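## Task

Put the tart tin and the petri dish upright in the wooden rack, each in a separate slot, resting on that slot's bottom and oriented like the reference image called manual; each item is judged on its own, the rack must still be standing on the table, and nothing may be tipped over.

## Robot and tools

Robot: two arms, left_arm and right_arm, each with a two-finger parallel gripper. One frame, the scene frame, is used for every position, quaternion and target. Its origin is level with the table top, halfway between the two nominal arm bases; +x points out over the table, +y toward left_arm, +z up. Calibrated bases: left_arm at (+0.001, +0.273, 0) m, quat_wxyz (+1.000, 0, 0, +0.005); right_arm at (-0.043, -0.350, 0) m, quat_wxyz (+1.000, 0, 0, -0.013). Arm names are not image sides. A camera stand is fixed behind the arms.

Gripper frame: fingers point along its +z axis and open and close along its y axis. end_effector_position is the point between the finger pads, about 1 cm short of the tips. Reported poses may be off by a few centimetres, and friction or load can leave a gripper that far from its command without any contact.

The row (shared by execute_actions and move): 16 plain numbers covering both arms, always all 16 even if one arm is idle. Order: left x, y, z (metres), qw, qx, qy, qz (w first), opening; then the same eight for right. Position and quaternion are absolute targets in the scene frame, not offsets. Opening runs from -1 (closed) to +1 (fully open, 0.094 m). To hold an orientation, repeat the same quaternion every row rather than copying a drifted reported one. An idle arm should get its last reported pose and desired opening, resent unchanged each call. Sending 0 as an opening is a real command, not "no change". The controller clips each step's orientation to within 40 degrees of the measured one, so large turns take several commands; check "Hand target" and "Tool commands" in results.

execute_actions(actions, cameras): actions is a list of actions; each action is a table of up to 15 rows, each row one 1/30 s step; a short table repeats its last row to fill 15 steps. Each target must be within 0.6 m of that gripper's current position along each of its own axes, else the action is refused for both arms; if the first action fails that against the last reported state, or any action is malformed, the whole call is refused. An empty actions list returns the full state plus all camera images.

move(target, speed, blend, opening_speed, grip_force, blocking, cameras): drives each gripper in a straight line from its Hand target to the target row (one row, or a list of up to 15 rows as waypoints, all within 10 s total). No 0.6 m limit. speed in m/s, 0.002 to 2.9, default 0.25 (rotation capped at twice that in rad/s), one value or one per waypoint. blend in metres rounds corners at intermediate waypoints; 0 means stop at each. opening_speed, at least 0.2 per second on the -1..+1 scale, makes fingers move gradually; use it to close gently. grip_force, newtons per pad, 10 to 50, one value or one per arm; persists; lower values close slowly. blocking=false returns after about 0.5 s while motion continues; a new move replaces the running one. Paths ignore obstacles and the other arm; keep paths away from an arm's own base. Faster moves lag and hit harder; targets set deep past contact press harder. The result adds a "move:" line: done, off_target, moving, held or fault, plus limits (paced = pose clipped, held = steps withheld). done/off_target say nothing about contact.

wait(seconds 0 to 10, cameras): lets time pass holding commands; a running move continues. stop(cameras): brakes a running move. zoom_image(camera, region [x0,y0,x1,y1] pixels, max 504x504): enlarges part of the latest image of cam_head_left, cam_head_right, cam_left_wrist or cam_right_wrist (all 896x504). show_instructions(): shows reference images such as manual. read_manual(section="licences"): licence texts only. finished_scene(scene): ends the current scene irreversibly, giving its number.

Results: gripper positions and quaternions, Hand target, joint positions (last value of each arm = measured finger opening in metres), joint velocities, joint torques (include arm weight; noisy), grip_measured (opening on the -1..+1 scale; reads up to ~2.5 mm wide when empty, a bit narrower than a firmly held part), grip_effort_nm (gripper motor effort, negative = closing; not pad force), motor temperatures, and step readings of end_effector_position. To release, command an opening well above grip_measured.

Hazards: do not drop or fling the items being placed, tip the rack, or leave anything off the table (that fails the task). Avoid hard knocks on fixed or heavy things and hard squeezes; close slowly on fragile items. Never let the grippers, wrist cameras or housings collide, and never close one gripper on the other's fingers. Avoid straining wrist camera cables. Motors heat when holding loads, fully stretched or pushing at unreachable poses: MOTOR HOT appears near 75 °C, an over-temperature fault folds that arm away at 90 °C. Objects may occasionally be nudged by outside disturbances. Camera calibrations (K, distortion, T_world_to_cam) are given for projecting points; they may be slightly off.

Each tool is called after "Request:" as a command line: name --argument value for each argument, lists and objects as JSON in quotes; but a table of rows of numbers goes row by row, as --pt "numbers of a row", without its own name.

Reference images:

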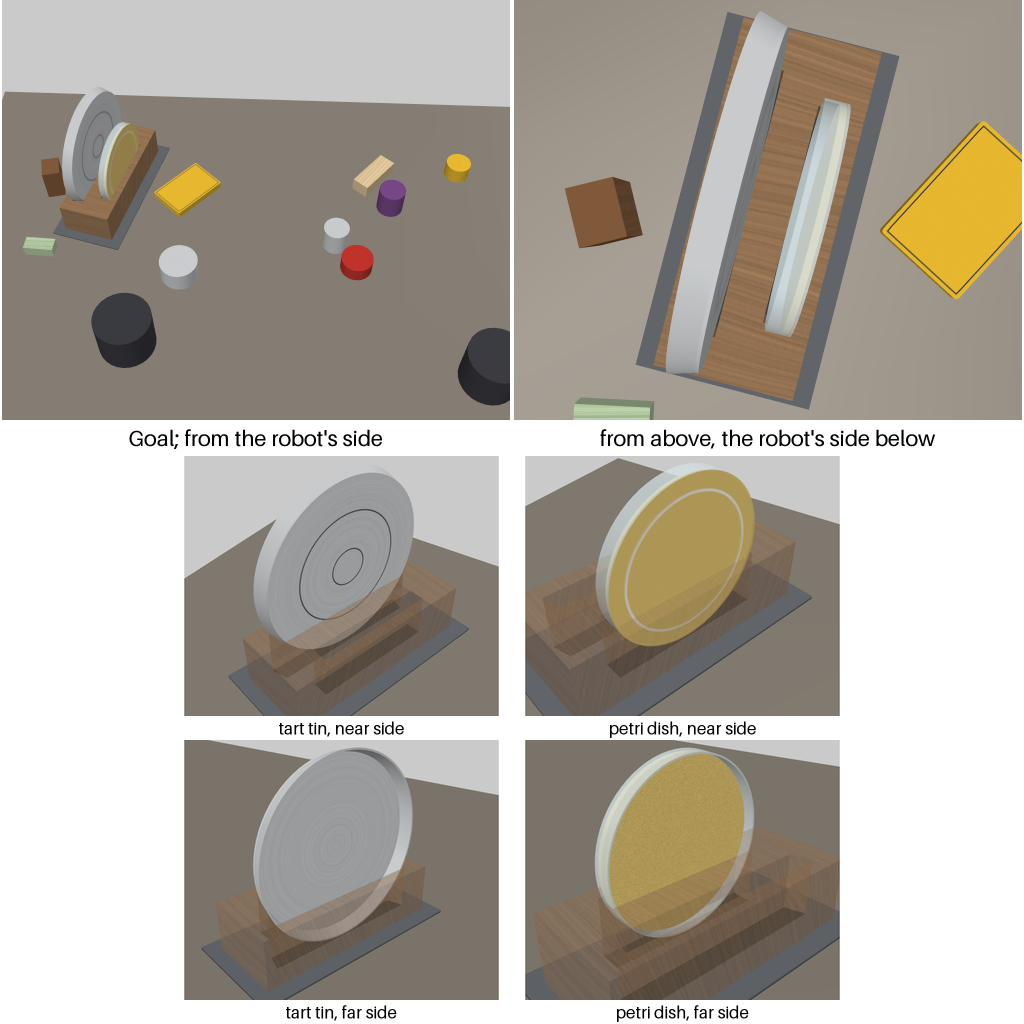

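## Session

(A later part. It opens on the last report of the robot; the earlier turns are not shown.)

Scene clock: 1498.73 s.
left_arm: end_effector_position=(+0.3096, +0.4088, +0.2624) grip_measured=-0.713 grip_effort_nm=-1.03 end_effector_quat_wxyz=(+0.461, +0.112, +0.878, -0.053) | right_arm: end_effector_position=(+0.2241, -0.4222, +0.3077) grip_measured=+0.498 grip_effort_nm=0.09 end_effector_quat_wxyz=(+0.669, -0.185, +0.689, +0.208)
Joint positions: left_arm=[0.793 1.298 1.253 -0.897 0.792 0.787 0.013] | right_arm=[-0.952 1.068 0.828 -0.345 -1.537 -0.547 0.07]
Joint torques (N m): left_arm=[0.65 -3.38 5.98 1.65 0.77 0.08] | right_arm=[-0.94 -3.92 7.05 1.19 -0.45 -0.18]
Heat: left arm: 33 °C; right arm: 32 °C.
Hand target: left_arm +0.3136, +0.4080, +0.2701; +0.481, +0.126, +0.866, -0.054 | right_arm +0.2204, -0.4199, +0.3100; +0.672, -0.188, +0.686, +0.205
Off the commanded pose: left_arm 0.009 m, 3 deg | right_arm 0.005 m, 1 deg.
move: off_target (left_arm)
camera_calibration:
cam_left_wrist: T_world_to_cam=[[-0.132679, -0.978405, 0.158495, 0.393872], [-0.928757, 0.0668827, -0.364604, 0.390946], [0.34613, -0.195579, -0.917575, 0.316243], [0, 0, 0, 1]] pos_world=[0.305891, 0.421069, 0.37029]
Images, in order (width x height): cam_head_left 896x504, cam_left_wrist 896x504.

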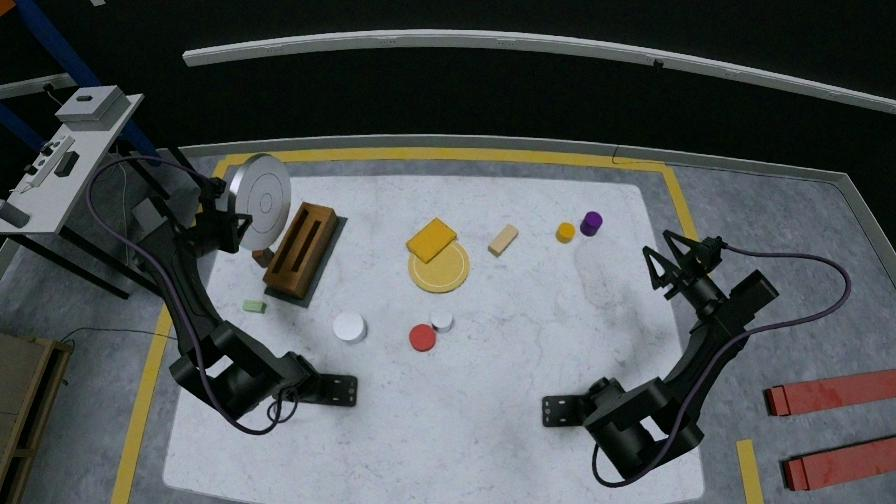

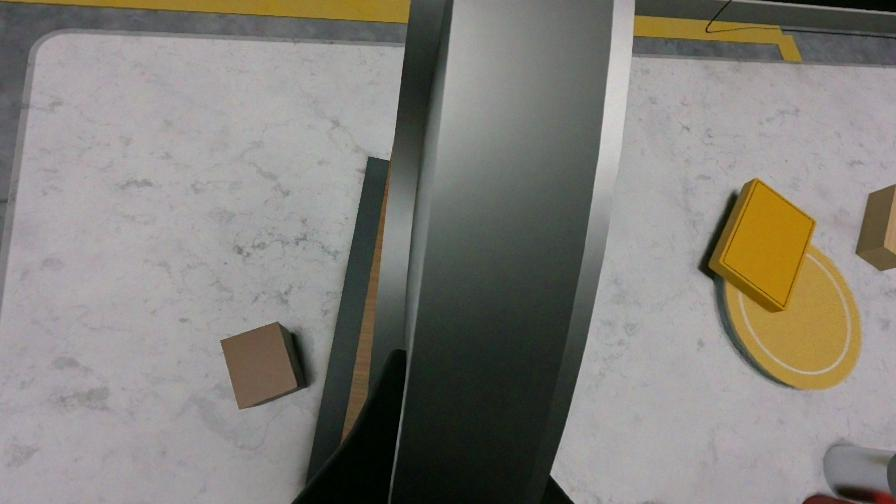

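Request:
move --pt "0.314 0.408 0.225 0.4818 0.1262 0.8655 -0.0549 -1 0.22 -0.42 0.31 0.670 -0.190 0.688 0.206 0.5" --speed 0.05 --cameras '["cam_left_wrist","cam_head_left"]'

Request:
zoom_image --camera "cam_head_left" --region '[180, 130, 400, 330]'

Scene clock: 1537.77 s.
left_arm: end_effector_position=(+0.3138, +0.4088, +0.2183) grip_measured=-0.713 grip_effort_nm=-1.03 end_effector_quat_wxyz=(+0.468, +0.117, +0.874, -0.061) | right_arm: end_effector_position=(+0.2241, -0.4222, +0.3077) grip_measured=+0.498 grip_effort_nm=0.09 end_effector_quat_wxyz=(+0.669, -0.185, +0.689, +0.208)
Joint positions: left_arm=[0.793 1.298 1.068 -0.711 0.815 0.791 0.013] | right_arm=[-0.952 1.068 0.828 -0.345 -1.537 -0.546 0.07]
Joint torques (N m): left_arm=[0.64 -4.9 5.5 1.56 0.55 0.06] | right_arm=[-0.91 -3.93 7.01 1.2 -0.45 -0.18]
Heat: left arm: 32 °C; right arm: 32 °C.
Hand target: left_arm +0.3139, +0.4080, +0.2250; +0.481, +0.126, +0.866, -0.055 | right_arm +0.2204, -0.4199, +0.3100; +0.672, -0.188, +0.686, +0.205
Off the commanded pose: left_arm 0.007 m, 2 deg | right_arm 0.005 m, 1 deg.
move: done
camera_calibration:
cam_left_wrist: T_world_to_cam=[[-0.150722, -0.974458, 0.166476, 0.403811], [-0.922167, 0.0779096, -0.378863, 0.375311], [0.356216, -0.210622, -0.910356, 0.275713], [0, 0, 0, 1]] pos_world=[0.30875, 0.422328, 0.325964]
Images, in order (width x height): cam_head_left 896x504, cam_left_wrist 896x504.

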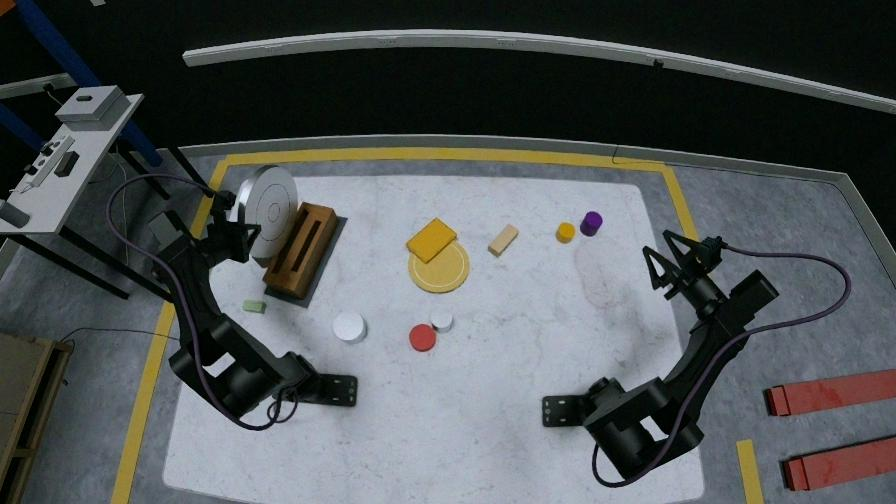

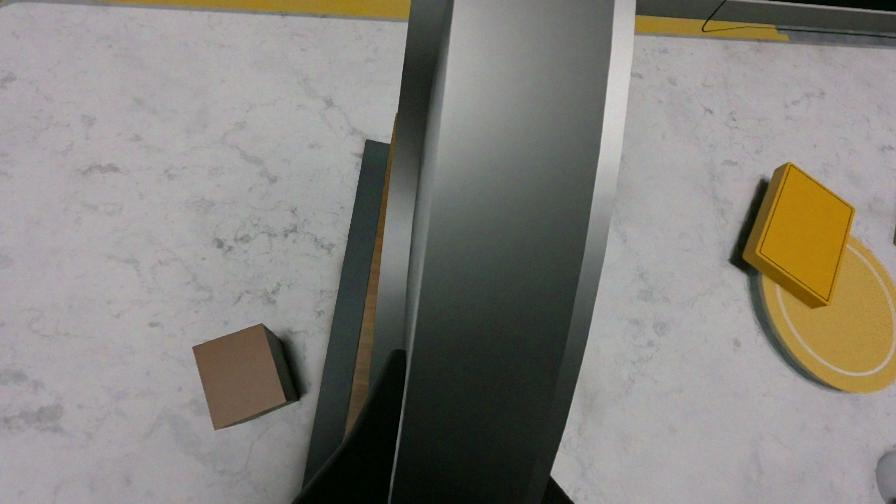

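Scaled by 2.291 from the camera's 896x504 image, which has a finer 1280x720 frame.

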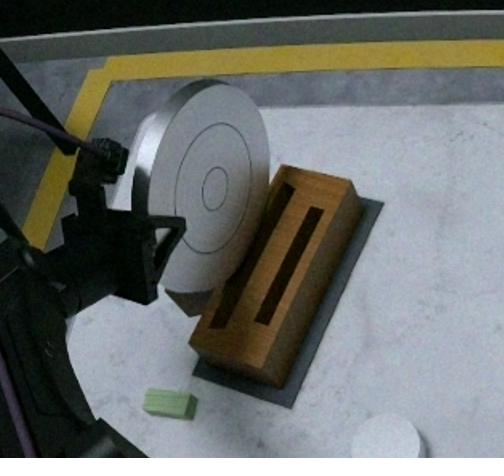

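Request:
move --pt "0.313 0.408 0.200 0.4818 0.1262 0.8655 -0.0549 -1 0.34 -0.10 0.28 0.6124 -0.3536 0.6124 0.3536 0.5" --speed 0.2 --cameras '["cam_left_wrist","cam_right_wrist","cam_head_left"]'

Scene clock: 1560.67 s.
left_arm: end_effector_position=(+0.3206, +0.4101, +0.2099) grip_measured=-0.716 grip_effort_nm=-1.03 end_effector_quat_wxyz=(+0.497, +0.137, +0.856, -0.048) | right_arm: end_effector_position=(+0.3343, -0.1024, +0.2727) grip_measured=+0.498 grip_effort_nm=0.09 end_effector_quat_wxyz=(+0.602, -0.353, +0.620, +0.358)
Joint positions: left_arm=[0.795 1.293 0.981 -0.56 0.855 0.795 0.013] | right_arm=[0.33 1.503 0.837 0.641 -0.75 0.002 0.07]
Joint torques (N m): left_arm=[0.58 -4.3 4.6 1.12 0.15 0.04] | right_arm=[0.39 -5.82 9.16 2.25 0.06 -0.03]
Heat: left arm: 32 °C; right arm: 32 °C.
Hand target: left_arm +0.3133, +0.4079, +0.2000; +0.482, +0.126, +0.865, -0.055 | right_arm +0.3397, -0.1003, +0.2800; +0.612, -0.354, +0.612, +0.354
Off the commanded pose: left_arm 0.013 m, 3 deg | right_arm 0.010 m, 2 deg.
move: off_target (left_arm)
camera_calibration:
cam_left_wrist: T_world_to_cam=[[-0.184776, -0.975088, 0.122724, 0.427808], [-0.890082, 0.113095, -0.441546, 0.366745], [0.416667, -0.190821, -0.888806, 0.233999], [0, 0, 0, 1]] pos_world=[0.307982, 0.420326, 0.317413]
cam_right_wrist: T_world_to_cam=[[0.845832, -0.513342, 0.145082, -0.381806], [-0.202061, -0.560012, -0.803467, 0.262122], [0.493701, 0.650282, -0.577402, 0.157325], [0, 0, 0, 1]] pos_world=[0.298237, -0.151512, 0.356839]
Images, in order (width x height): cam_head_left 896x504, cam_left_wrist 896x504, cam_right_wrist 896x504.

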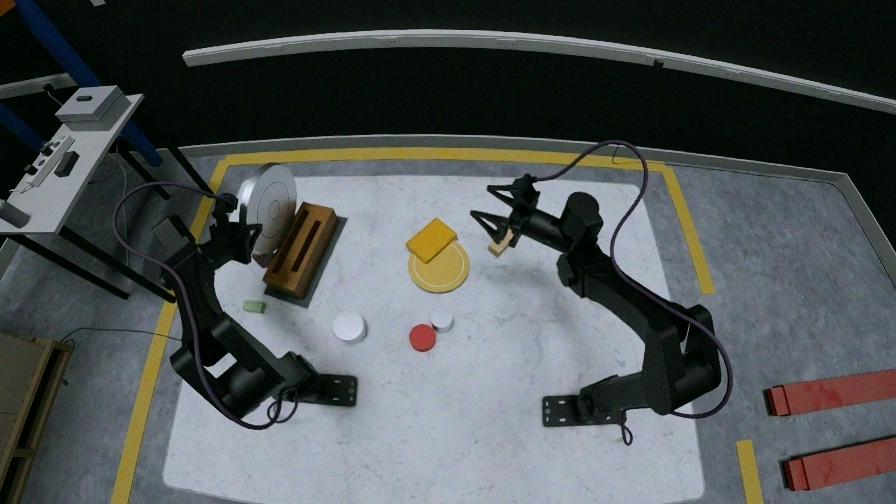

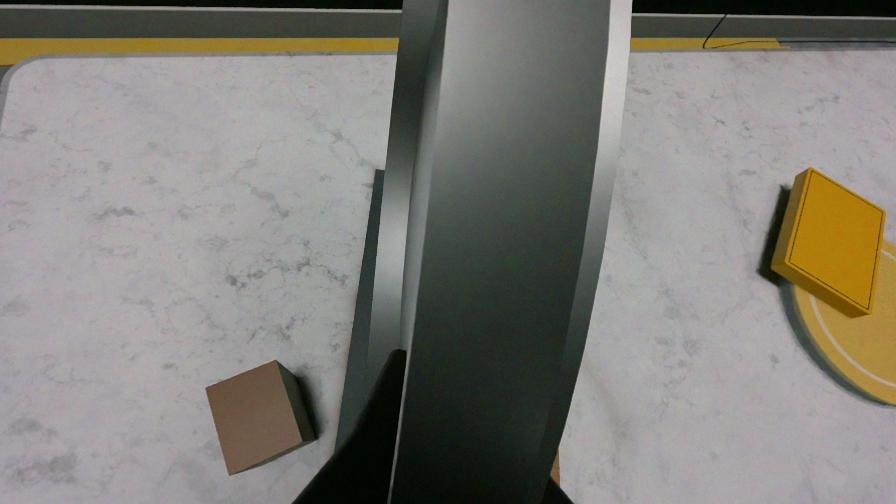

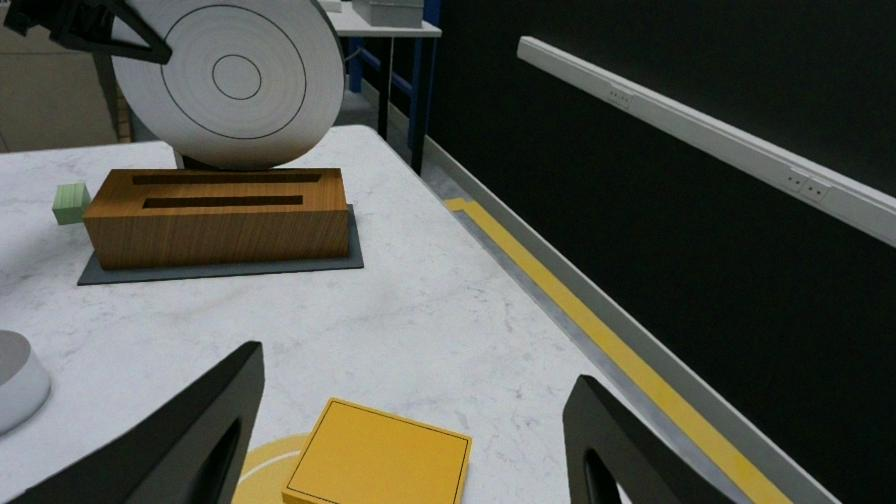

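Request:
move --pt "0.313 0.408 0.24 0.4818 0.1262 0.8655 -0.0549 -1 0.34 -0.10 0.28 0.602 -0.353 0.620 0.358 0.5" --pt "0.307 0.382 0.24 0.4818 0.1262 0.8655 -0.0549 -1 0.34 -0.10 0.28 0.602 -0.353 0.620 0.358 0.5" --speed 0.1 --cameras '["cam_right_wrist","cam_head_left"]'

Request:
zoom_image --camera "cam_right_wrist" --region '[50, 0, 400, 300]'

Scene clock: 1583.20 s.
left_arm: end_effector_position=(+0.3050, +0.3859, +0.2286) grip_measured=-0.717 grip_effort_nm=-1.03 end_effector_quat_wxyz=(+0.463, +0.115, +0.877, -0.062) | right_arm: end_effector_position=(+0.3361, -0.1019, +0.2775) grip_measured=+0.498 grip_effort_nm=0.08 end_effector_quat_wxyz=(+0.604, -0.353, +0.619, +0.358)
Joint positions: left_arm=[0.745 1.209 1.05 -0.756 0.78 0.738 0.013] | right_arm=[0.33 1.503 0.854 0.627 -0.75 0.002 0.07]
Joint torques (N m): left_arm=[-0.39 -4.96 5.83 1.68 0.53 -0.04] | right_arm=[0.14 -6.19 9.21 1.91 -0.03 -0.01]
Heat: left arm: 32 °C; right arm: 33 °C.
Hand target: left_arm +0.3068, +0.3819, +0.2399; +0.481, +0.126, +0.866, -0.055 | right_arm +0.3399, -0.1001, +0.2799; +0.602, -0.353, +0.620, +0.358
Off the commanded pose: left_arm 0.012 m, 3 deg | right_arm 0.005 m, 0 deg.
move: off_target (left_arm)
camera_calibration:
cam_right_wrist: T_world_to_cam=[[0.845078, -0.513877, 0.147557, -0.384215], [-0.199374, -0.558982, -0.804853, 0.266259], [0.496077, 0.650745, -0.574838, 0.157525], [0, 0, 0, 1]] pos_world=[0.299632, -0.151114, 0.361544]
Images, in order (width x height): cam_head_left 896x504, cam_right_wrist 896x504.

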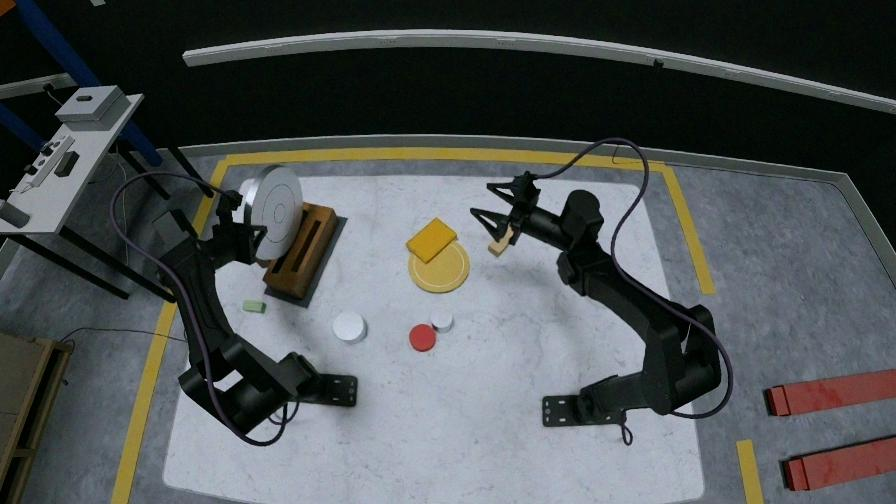

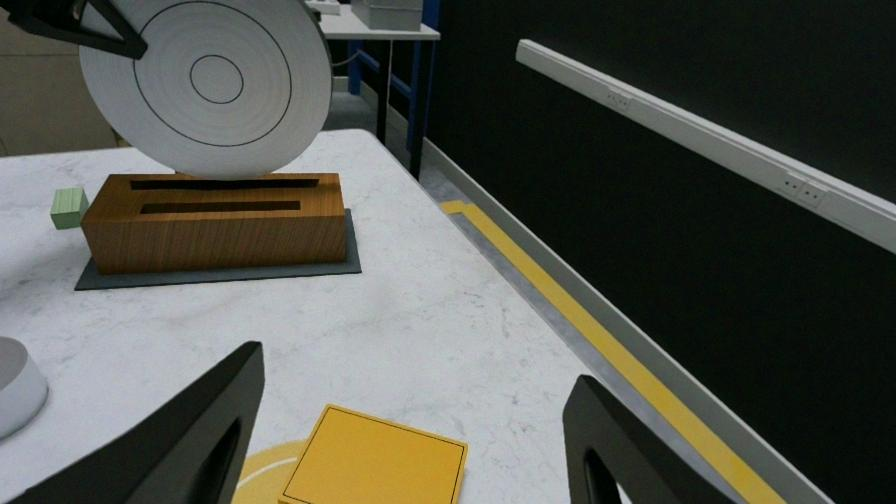

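Scaled by 1.440 from the camera's 896x504 image, which has a finer 1280x720 frame.

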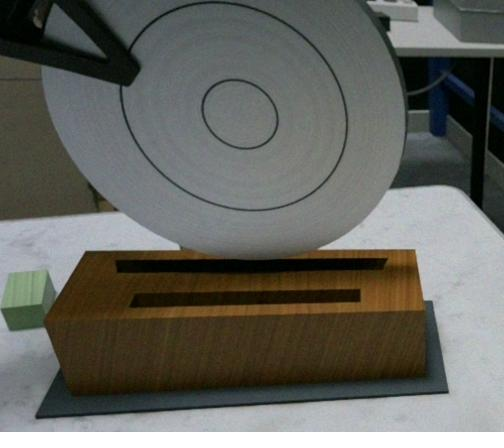

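Request:
move --pt "0.319 0.375 0.225 0.4818 0.1262 0.8655 -0.0549 -1 0.34 -0.10 0.28 0.602 -0.353 0.620 0.358 0.5" --speed 0.05 --cameras '["cam_right_wrist","cam_head_left"]'

Request:
zoom_image --camera "cam_right_wrist" --region '[50, 0, 400, 300]'

Scene clock: 1599.47 s.
left_arm: end_effector_position=(+0.3177, +0.3792, +0.2167) grip_measured=-0.719 grip_effort_nm=-1.03 end_effector_quat_wxyz=(+0.468, +0.118, +0.874, -0.059) | right_arm: end_effector_position=(+0.3361, -0.1019, +0.2775) grip_measured=+0.498 grip_effort_nm=0.08 end_effector_quat_wxyz=(+0.604, -0.353, +0.619, +0.358)
Joint positions: left_arm=[0.688 1.209 0.986 -0.635 0.749 0.675 0.013] | right_arm=[0.33 1.503 0.854 0.627 -0.75 0.002 0.07]
Joint torques (N m): left_arm=[-0.65 -4.75 5.75 1.69 0.41 -0.07] | right_arm=[0.12 -6.16 9.18 1.89 -0.04 0.01]
Heat: left arm: 32 °C; right arm: 33 °C.
Hand target: left_arm +0.3189, +0.3750, +0.2249; +0.481, +0.126, +0.866, -0.055 | right_arm +0.3399, -0.1001, +0.2799; +0.602, -0.353, +0.620, +0.358
Off the commanded pose: left_arm 0.009 m, 2 deg | right_arm 0.005 m, 0 deg.
move: done
camera_calibration:
cam_right_wrist: T_world_to_cam=[[0.845078, -0.513877, 0.147557, -0.384215], [-0.199374, -0.558982, -0.804853, 0.266259], [0.496077, 0.650745, -0.574838, 0.157525], [0, 0, 0, 1]] pos_world=[0.299632, -0.151114, 0.361544]
Images, in order (width x height): cam_head_left 896x504, cam_right_wrist 896x504.

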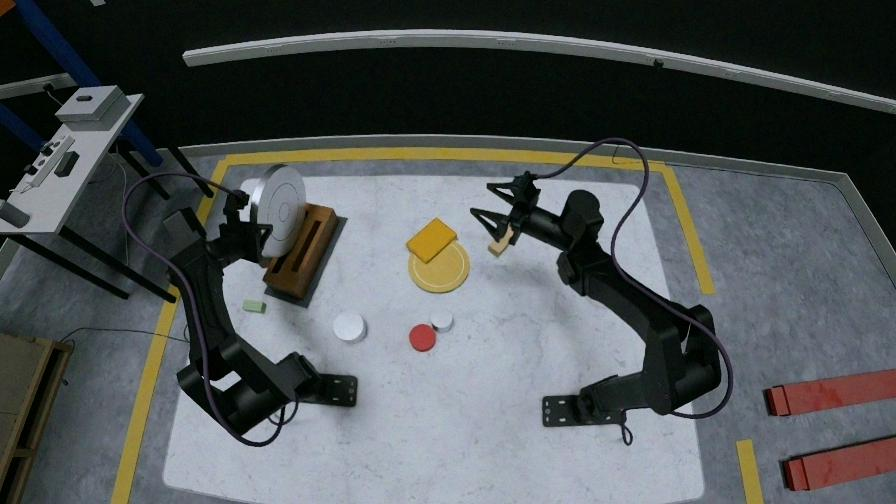

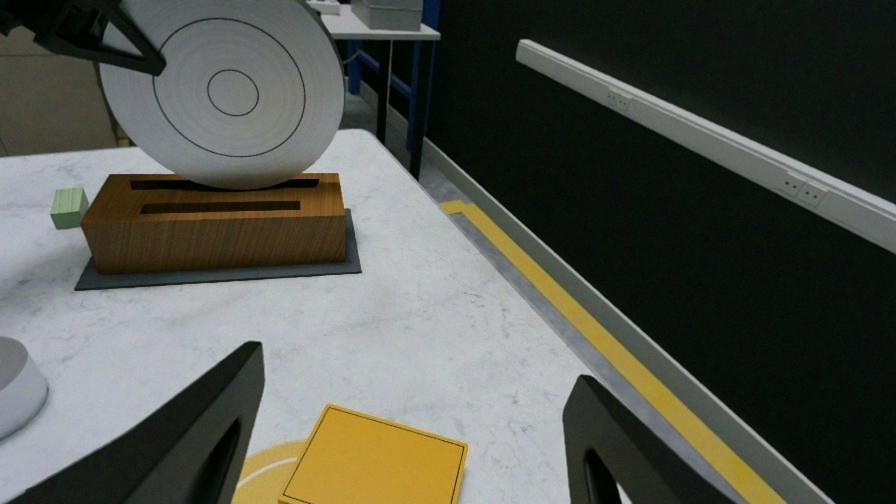

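Scaled by 1.440 from the camera's 896x504 image, which has a finer 1280x720 frame.

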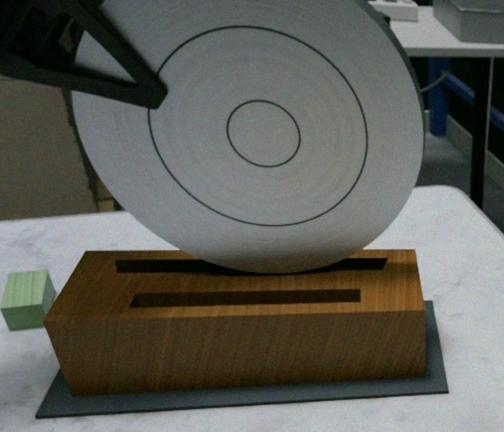

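Request:
move --pt "0.311 0.377 0.205 0.4818 0.1262 0.8655 -0.0549 -1 0.34 -0.10 0.28 0.602 -0.353 0.620 0.358 0.5" --speed 0.05 --cameras '["cam_right_wrist"]'

Request:
zoom_image --camera "cam_right_wrist" --region '[50, 0, 400, 300]'

Scene clock: 1612.50 s.
left_arm: end_effector_position=(+0.3163, +0.3808, +0.2105) grip_measured=-0.719 grip_effort_nm=-1.03 end_effector_quat_wxyz=(+0.487, +0.127, +0.863, -0.048) | right_arm: end_effector_position=(+0.3361, -0.1019, +0.2775) grip_measured=+0.498 grip_effort_nm=0.08 end_effector_quat_wxyz=(+0.604, -0.353, +0.619, +0.358)
Joint positions: left_arm=[0.705 1.183 0.913 -0.546 0.774 0.687 0.013] | right_arm=[0.33 1.503 0.854 0.627 -0.75 0.002 0.07]
Joint torques (N m): left_arm=[0.43 -3.6 4.81 1.38 0.33 0.08] | right_arm=[0.12 -6.16 9.21 1.9 -0.02 0]
Heat: left arm: 32 °C; right arm: 33 °C.
Hand target: left_arm +0.3112, +0.3771, +0.2051; +0.482, +0.126, +0.865, -0.055 | right_arm +0.3399, -0.1001, +0.2799; +0.602, -0.353, +0.620, +0.358
Off the commanded pose: left_arm 0.008 m, 1 deg | right_arm 0.005 m, 0 deg.
move: done
camera_calibration:
cam_right_wrist: T_world_to_cam=[[0.845078, -0.513877, 0.147557, -0.384215], [-0.199374, -0.558982, -0.804853, 0.266259], [0.496077, 0.650745, -0.574838, 0.157525], [0, 0, 0, 1]] pos_world=[0.299632, -0.151114, 0.361544]
Images, in order (width x height): cam_right_wrist 896x504.

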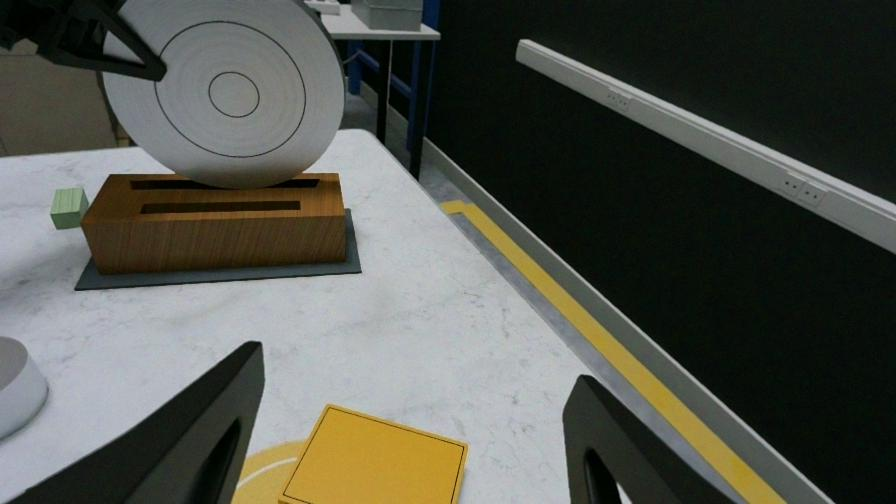

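Scaled by 1.440 from the camera's 896x504 image, which has a finer 1280x720 frame.

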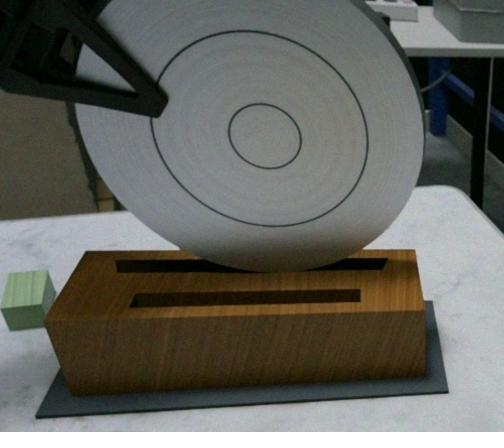

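Request:
move --pt "0.310 0.387 0.203 0.4818 0.1262 0.8655 -0.0549 -1 0.34 -0.10 0.28 0.602 -0.353 0.620 0.358 0.5" --speed 0.03 --cameras '["cam_right_wrist"]'

Request:
zoom_image --camera "cam_right_wrist" --region '[50, 0, 400, 300]'

Scene clock: 1624.13 s.
left_arm: end_effector_position=(+0.3125, +0.3865, +0.2097) grip_measured=-0.719 grip_effort_nm=-1.03 end_effector_quat_wxyz=(+0.491, +0.129, +0.860, -0.047) | right_arm: end_effector_position=(+0.3361, -0.1019, +0.2775) grip_measured=+0.498 grip_effort_nm=0.09 end_effector_quat_wxyz=(+0.604, -0.353, +0.619, +0.358)
Joint positions: left_arm=[0.739 1.19 0.913 -0.556 0.802 0.723 0.013] | right_arm=[0.33 1.503 0.854 0.627 -0.75 0.002 0.07]
Joint torques (N m): left_arm=[0.75 -1.83 6.09 1.27 0.32 0.13] | right_arm=[0.13 -6.17 9.2 1.9 -0.03 0.01]
Heat: left arm: 32 °C; right arm: 33 °C.
Hand target: left_arm +0.3100, +0.3869, +0.2031; +0.482, +0.126, +0.865, -0.055 | right_arm +0.3399, -0.1001, +0.2799; +0.602, -0.353, +0.620, +0.358
Off the commanded pose: left_arm 0.007 m, 2 deg | right_arm 0.005 m, 0 deg.
move: done
camera_calibration:
cam_right_wrist: T_world_to_cam=[[0.845078, -0.513877, 0.147557, -0.384215], [-0.199374, -0.558982, -0.804853, 0.266259], [0.496077, 0.650745, -0.574838, 0.157525], [0, 0, 0, 1]] pos_world=[0.299632, -0.151114, 0.361544]
Images, in order (width x height): cam_right_wrist 896x504.

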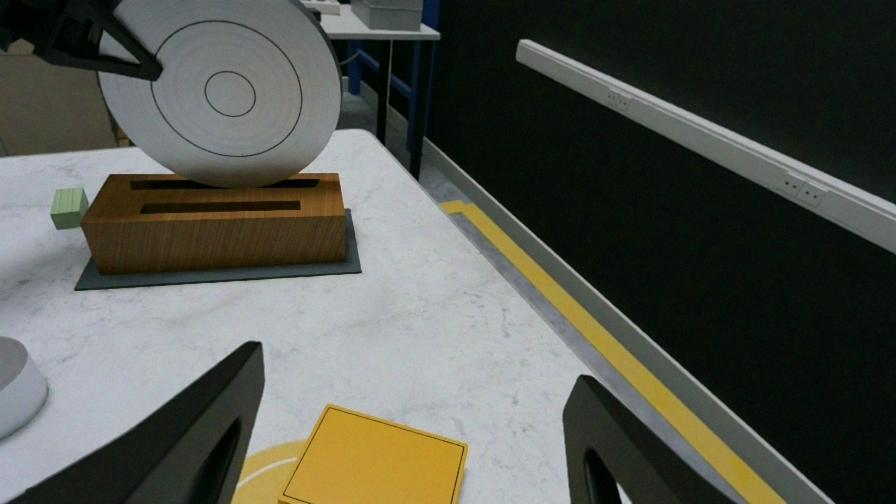

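Scaled by 1.440 from the camera's 896x504 image, which has a finer 1280x720 frame.

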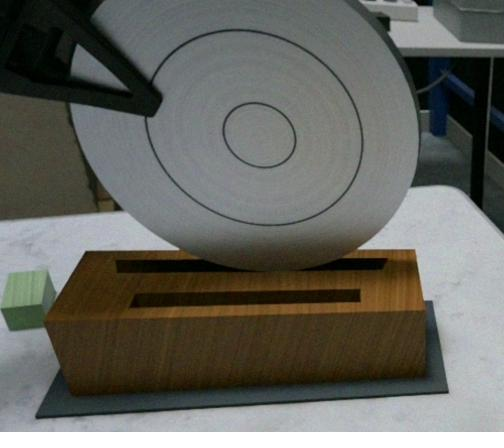

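Request:
move --pt "0.310 0.390 0.222 0.4818 0.1262 0.8655 -0.0549 -1 0.34 -0.10 0.28 0.602 -0.353 0.620 0.358 0.5" --pt "0.309 0.388 0.200 0.4818 0.1262 0.8655 -0.0549 -1 0.34 -0.10 0.28 0.602 -0.353 0.620 0.358 0.5" --speed 0.05 --cameras '["cam_right_wrist"]'

Request:
zoom_image --camera "cam_right_wrist" --region '[100, 100, 360, 260]'

Scene clock: 1645.33 s.
left_arm: end_effector_position=(+0.3114, +0.3883, +0.2054) grip_measured=-0.719 grip_effort_nm=-1.03 end_effector_quat_wxyz=(+0.487, +0.133, +0.862, -0.050) | right_arm: end_effector_position=(+0.3361, -0.1019, +0.2775) grip_measured=+0.498 grip_effort_nm=0.08 end_effector_quat_wxyz=(+0.604, -0.353, +0.619, +0.358)
Joint positions: left_arm=[0.75 1.205 0.913 -0.566 0.813 0.748 0.013] | right_arm=[0.33 1.503 0.854 0.627 -0.75 0.002 0.07]
Joint torques (N m): left_arm=[0.32 -2.88 5.29 1.39 0.28 -0.03] | right_arm=[0.14 -6.17 9.21 1.91 -0.04 0.01]
Motor temperatures (°C): left_arm=[24 31 30 31 27 25 27] | right_arm=[24 30 33 31 25 25 27]
Heat: left arm: 31 °C; right arm: 33 °C.
Hand target: left_arm +0.3090, +0.3880, +0.2001; +0.482, +0.126, +0.865, -0.055 | right_arm +0.3399, -0.1001, +0.2799; +0.602, -0.353, +0.620, +0.358
Off the commanded pose: left_arm 0.006 m, 1 deg | right_arm 0.005 m, 0 deg.
move: done
camera_calibration:
cam_right_wrist: T_world_to_cam=[[0.845078, -0.513877, 0.147557, -0.384215], [-0.199374, -0.558982, -0.804853, 0.266259], [0.496077, 0.650745, -0.574838, 0.157525], [0, 0, 0, 1]] pos_world=[0.299632, -0.151114, 0.361544]
Images, in order (width x height): cam_right_wrist 896x504.

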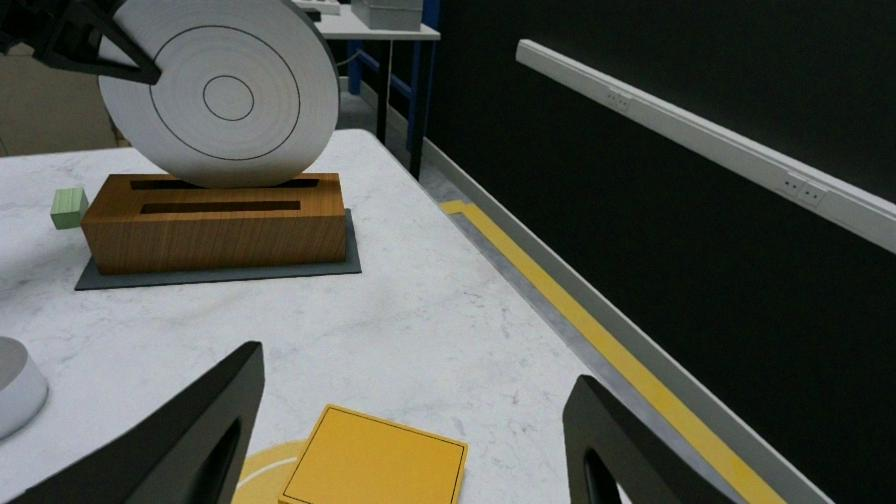

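Scaled by 1.938 from the camera's 896x504 image, which has a finer 1280x720 frame.

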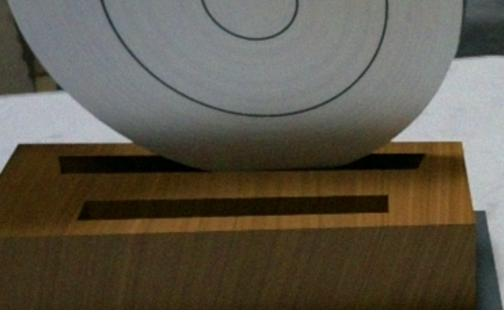

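Request:
move --pt "0.291 0.392 0.198 0.4818 0.1262 0.8655 -0.0549 -1 0.34 -0.10 0.28 0.602 -0.353 0.620 0.358 0.5" --pt "0.290 0.392 0.165 0.4818 0.1262 0.8655 -0.0549 -1 0.34 -0.10 0.28 0.602 -0.353 0.620 0.358 0.5" --speed 0.05 --cameras '["cam_right_wrist"]'

Request:
zoom_image --camera "cam_right_wrist" --region '[50, 0, 400, 300]'

Scene clock: 1660.13 s.
left_arm: end_effector_position=(+0.2922, +0.3952, +0.1639) grip_measured=-0.719 grip_effort_nm=-1.03 end_effector_quat_wxyz=(+0.477, +0.128, +0.868, -0.047) | right_arm: end_effector_position=(+0.3361, -0.1019, +0.2775) grip_measured=+0.498 grip_effort_nm=0.08 end_effector_quat_wxyz=(+0.604, -0.353, +0.619, +0.358)
Joint positions: left_arm=[0.822 1.205 0.777 -0.509 0.835 0.836 0.013] | right_arm=[0.33 1.503 0.854 0.627 -0.75 0.002 0.07]
Joint torques (N m): left_arm=[0.64 -3.59 5.22 1.34 0.54 -0.05] | right_arm=[0.16 -6.19 9.18 1.9 -0.03 -0.01]
Heat: left arm: 31 °C; right arm: 33 °C.
Hand target: left_arm +0.2901, +0.3920, +0.1649; +0.482, +0.126, +0.865, -0.055 | right_arm +0.3399, -0.1001, +0.2799; +0.602, -0.353, +0.620, +0.358
Off the commanded pose: left_arm 0.004 m, 1 deg | right_arm 0.005 m, 0 deg.
move: done
camera_calibration:
cam_right_wrist: T_world_to_cam=[[0.845078, -0.513877, 0.147557, -0.384215], [-0.199374, -0.558982, -0.804853, 0.266259], [0.496077, 0.650745, -0.574838, 0.157525], [0, 0, 0, 1]] pos_world=[0.299632, -0.151114, 0.361544]
Images, in order (width x height): cam_right_wrist 896x504.

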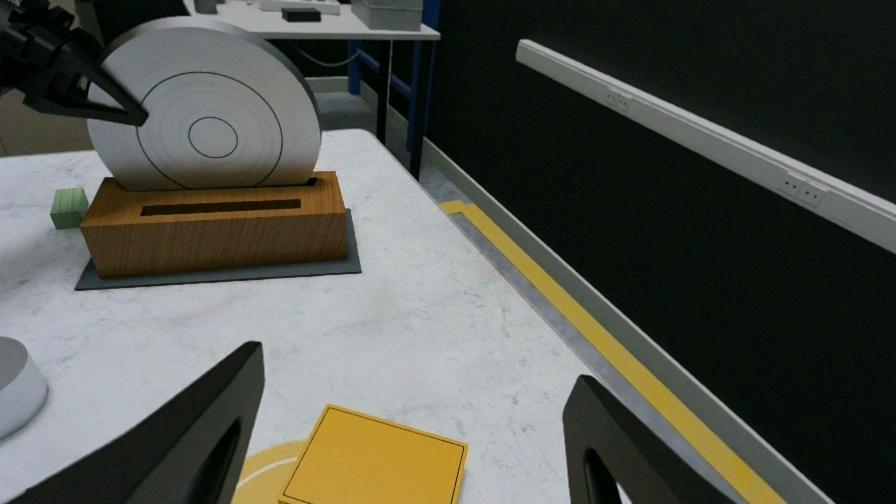

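Scaled by 1.440 from the camera's 896x504 image, which has a finer 1280x720 frame.

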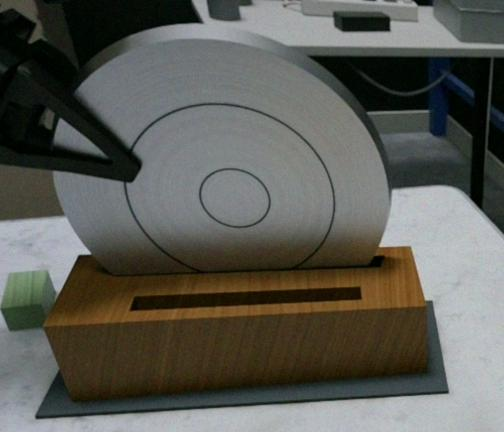

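Request:
move --pt "0.296 0.391 0.145 0.4818 0.1262 0.8655 -0.0549 -1 0.34 -0.10 0.28 0.602 -0.353 0.620 0.358 0.5" --speed 0.05 --cameras '["cam_right_wrist"]'

Request:
zoom_image --camera "cam_right_wrist" --region '[50, 0, 400, 300]'

Scene clock: 1669.20 s.
left_arm: end_effector_position=(+0.2965, +0.3929, +0.1567) grip_measured=-0.719 grip_effort_nm=-1.03 end_effector_quat_wxyz=(+0.493, +0.134, +0.859, -0.045) | right_arm: end_effector_position=(+0.3361, -0.1019, +0.2775) grip_measured=+0.498 grip_effort_nm=0.09 end_effector_quat_wxyz=(+0.604, -0.353, +0.619, +0.358)
Joint positions: left_arm=[0.814 1.205 0.717 -0.402 0.854 0.813 0.013] | right_arm=[0.33 1.503 0.854 0.627 -0.75 0.002 0.07]
Joint torques (N m): left_arm=[-0.66 -1.24 4.7 1.43 0.19 -0.03] | right_arm=[0.16 -6.16 9.18 1.9 -0.03 0]
Heat: left arm: 31 °C; right arm: 33 °C.
Hand target: left_arm +0.2956, +0.3908, +0.1452; +0.482, +0.126, +0.865, -0.055 | right_arm +0.3399, -0.1001, +0.2799; +0.602, -0.353, +0.620, +0.358
Off the commanded pose: left_arm 0.012 m, 2 deg | right_arm 0.005 m, 0 deg.
move: off_target (left_arm)
camera_calibration:
cam_right_wrist: T_world_to_cam=[[0.845078, -0.513877, 0.147557, -0.384215], [-0.199374, -0.558982, -0.804853, 0.266259], [0.496077, 0.650745, -0.574838, 0.157525], [0, 0, 0, 1]] pos_world=[0.299632, -0.151114, 0.361544]
Images, in order (width x height): cam_right_wrist 896x504.

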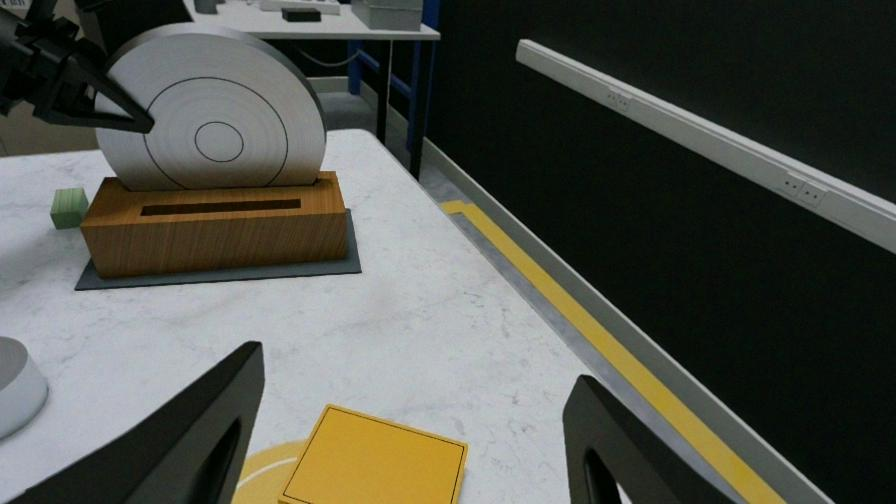

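Scaled by 1.440 from the camera's 896x504 image, which has a finer 1280x720 frame.

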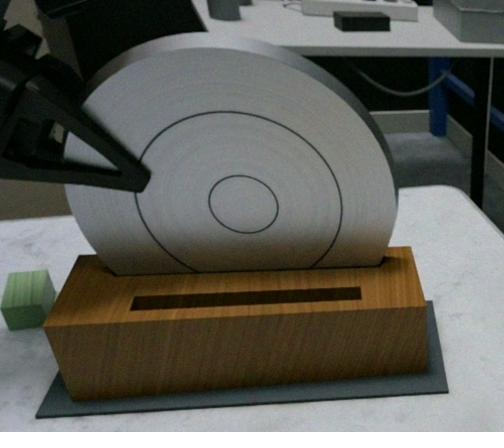

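Request:
move --pt "0.294 0.391 0.150 0.4818 0.1262 0.8655 -0.0549 -1 0.34 -0.10 0.28 0.602 -0.353 0.620 0.358 0.5" --pt "0.294 0.391 0.150 0.4818 0.1262 0.8655 -0.0549 -0.4 0.34 -0.10 0.28 0.602 -0.353 0.620 0.358 0.5" --speed 0.05 --opening_speed 0.5 --cameras '["cam_right_wrist","cam_left_wrist"]'

Request:
zoom_image --camera "cam_right_wrist" --region '[50, 0, 400, 300]'

Scene clock: 1682.97 s.
left_arm: end_effector_position=(+0.2944, +0.3931, +0.1533) grip_measured=-0.403 grip_effort_nm=0.15 end_effector_quat_wxyz=(+0.485, +0.128, +0.864, -0.046) | right_arm: end_effector_position=(+0.3361, -0.1019, +0.2775) grip_measured=+0.498 grip_effort_nm=0.09 end_effector_quat_wxyz=(+0.604, -0.353, +0.619, +0.358)
Joint positions: left_arm=[0.814 1.205 0.717 -0.418 0.84 0.813 0.028] | right_arm=[0.33 1.503 0.854 0.627 -0.75 0.002 0.07]
Joint torques (N m): left_arm=[-0.1 -1.99 5.93 1.32 0.38 -0.02] | right_arm=[0.16 -6.15 9.21 1.9 -0.04 0]
Heat: left arm: 32 °C; right arm: 33 °C.
Hand target: left_arm +0.2940, +0.3910, +0.1501; +0.482, +0.126, +0.865, -0.055 | right_arm +0.3399, -0.1001, +0.2799; +0.602, -0.353, +0.620, +0.358
Off the commanded pose: left_arm 0.004 m, 1 deg | right_arm 0.005 m, 0 deg.
move: done
camera_calibration:
cam_left_wrist: T_world_to_cam=[[-0.163189, -0.978183, 0.128558, 0.407404], [-0.903954, 0.09604, -0.416705, 0.32738], [0.395267, -0.184212, -0.899906, 0.196689], [0, 0, 0, 1]] pos_world=[0.284676, 0.403306, 0.261047]
cam_right_wrist: T_world_to_cam=[[0.845078, -0.513877, 0.147557, -0.384215], [-0.199374, -0.558982, -0.804853, 0.266259], [0.496077, 0.650745, -0.574838, 0.157525], [0, 0, 0, 1]] pos_world=[0.299632, -0.151114, 0.361544]
Images, in order (width x height): cam_left_wrist 896x504, cam_right_wrist 896x504.

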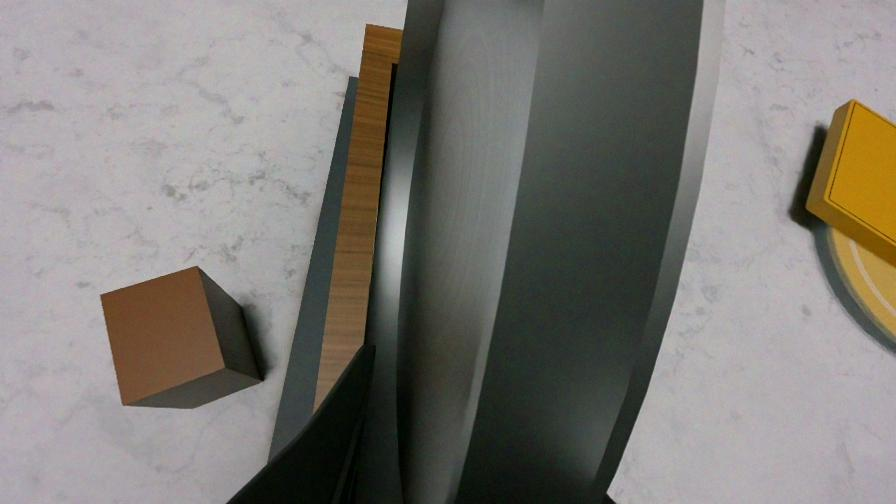

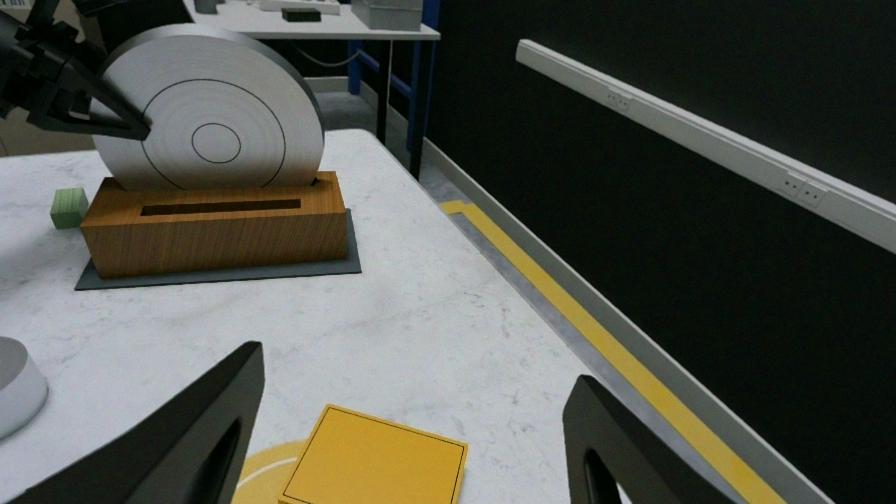

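Scaled by 1.440 from the camera's 896x504 image, which has a finer 1280x720 frame.

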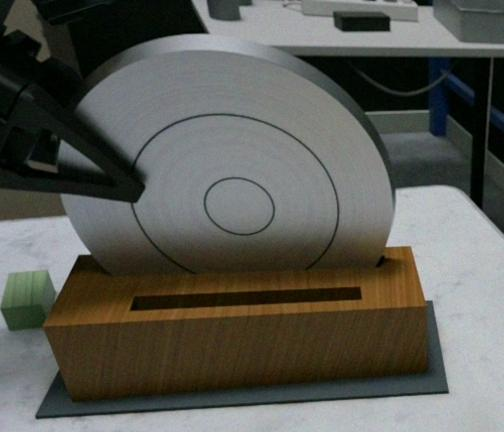

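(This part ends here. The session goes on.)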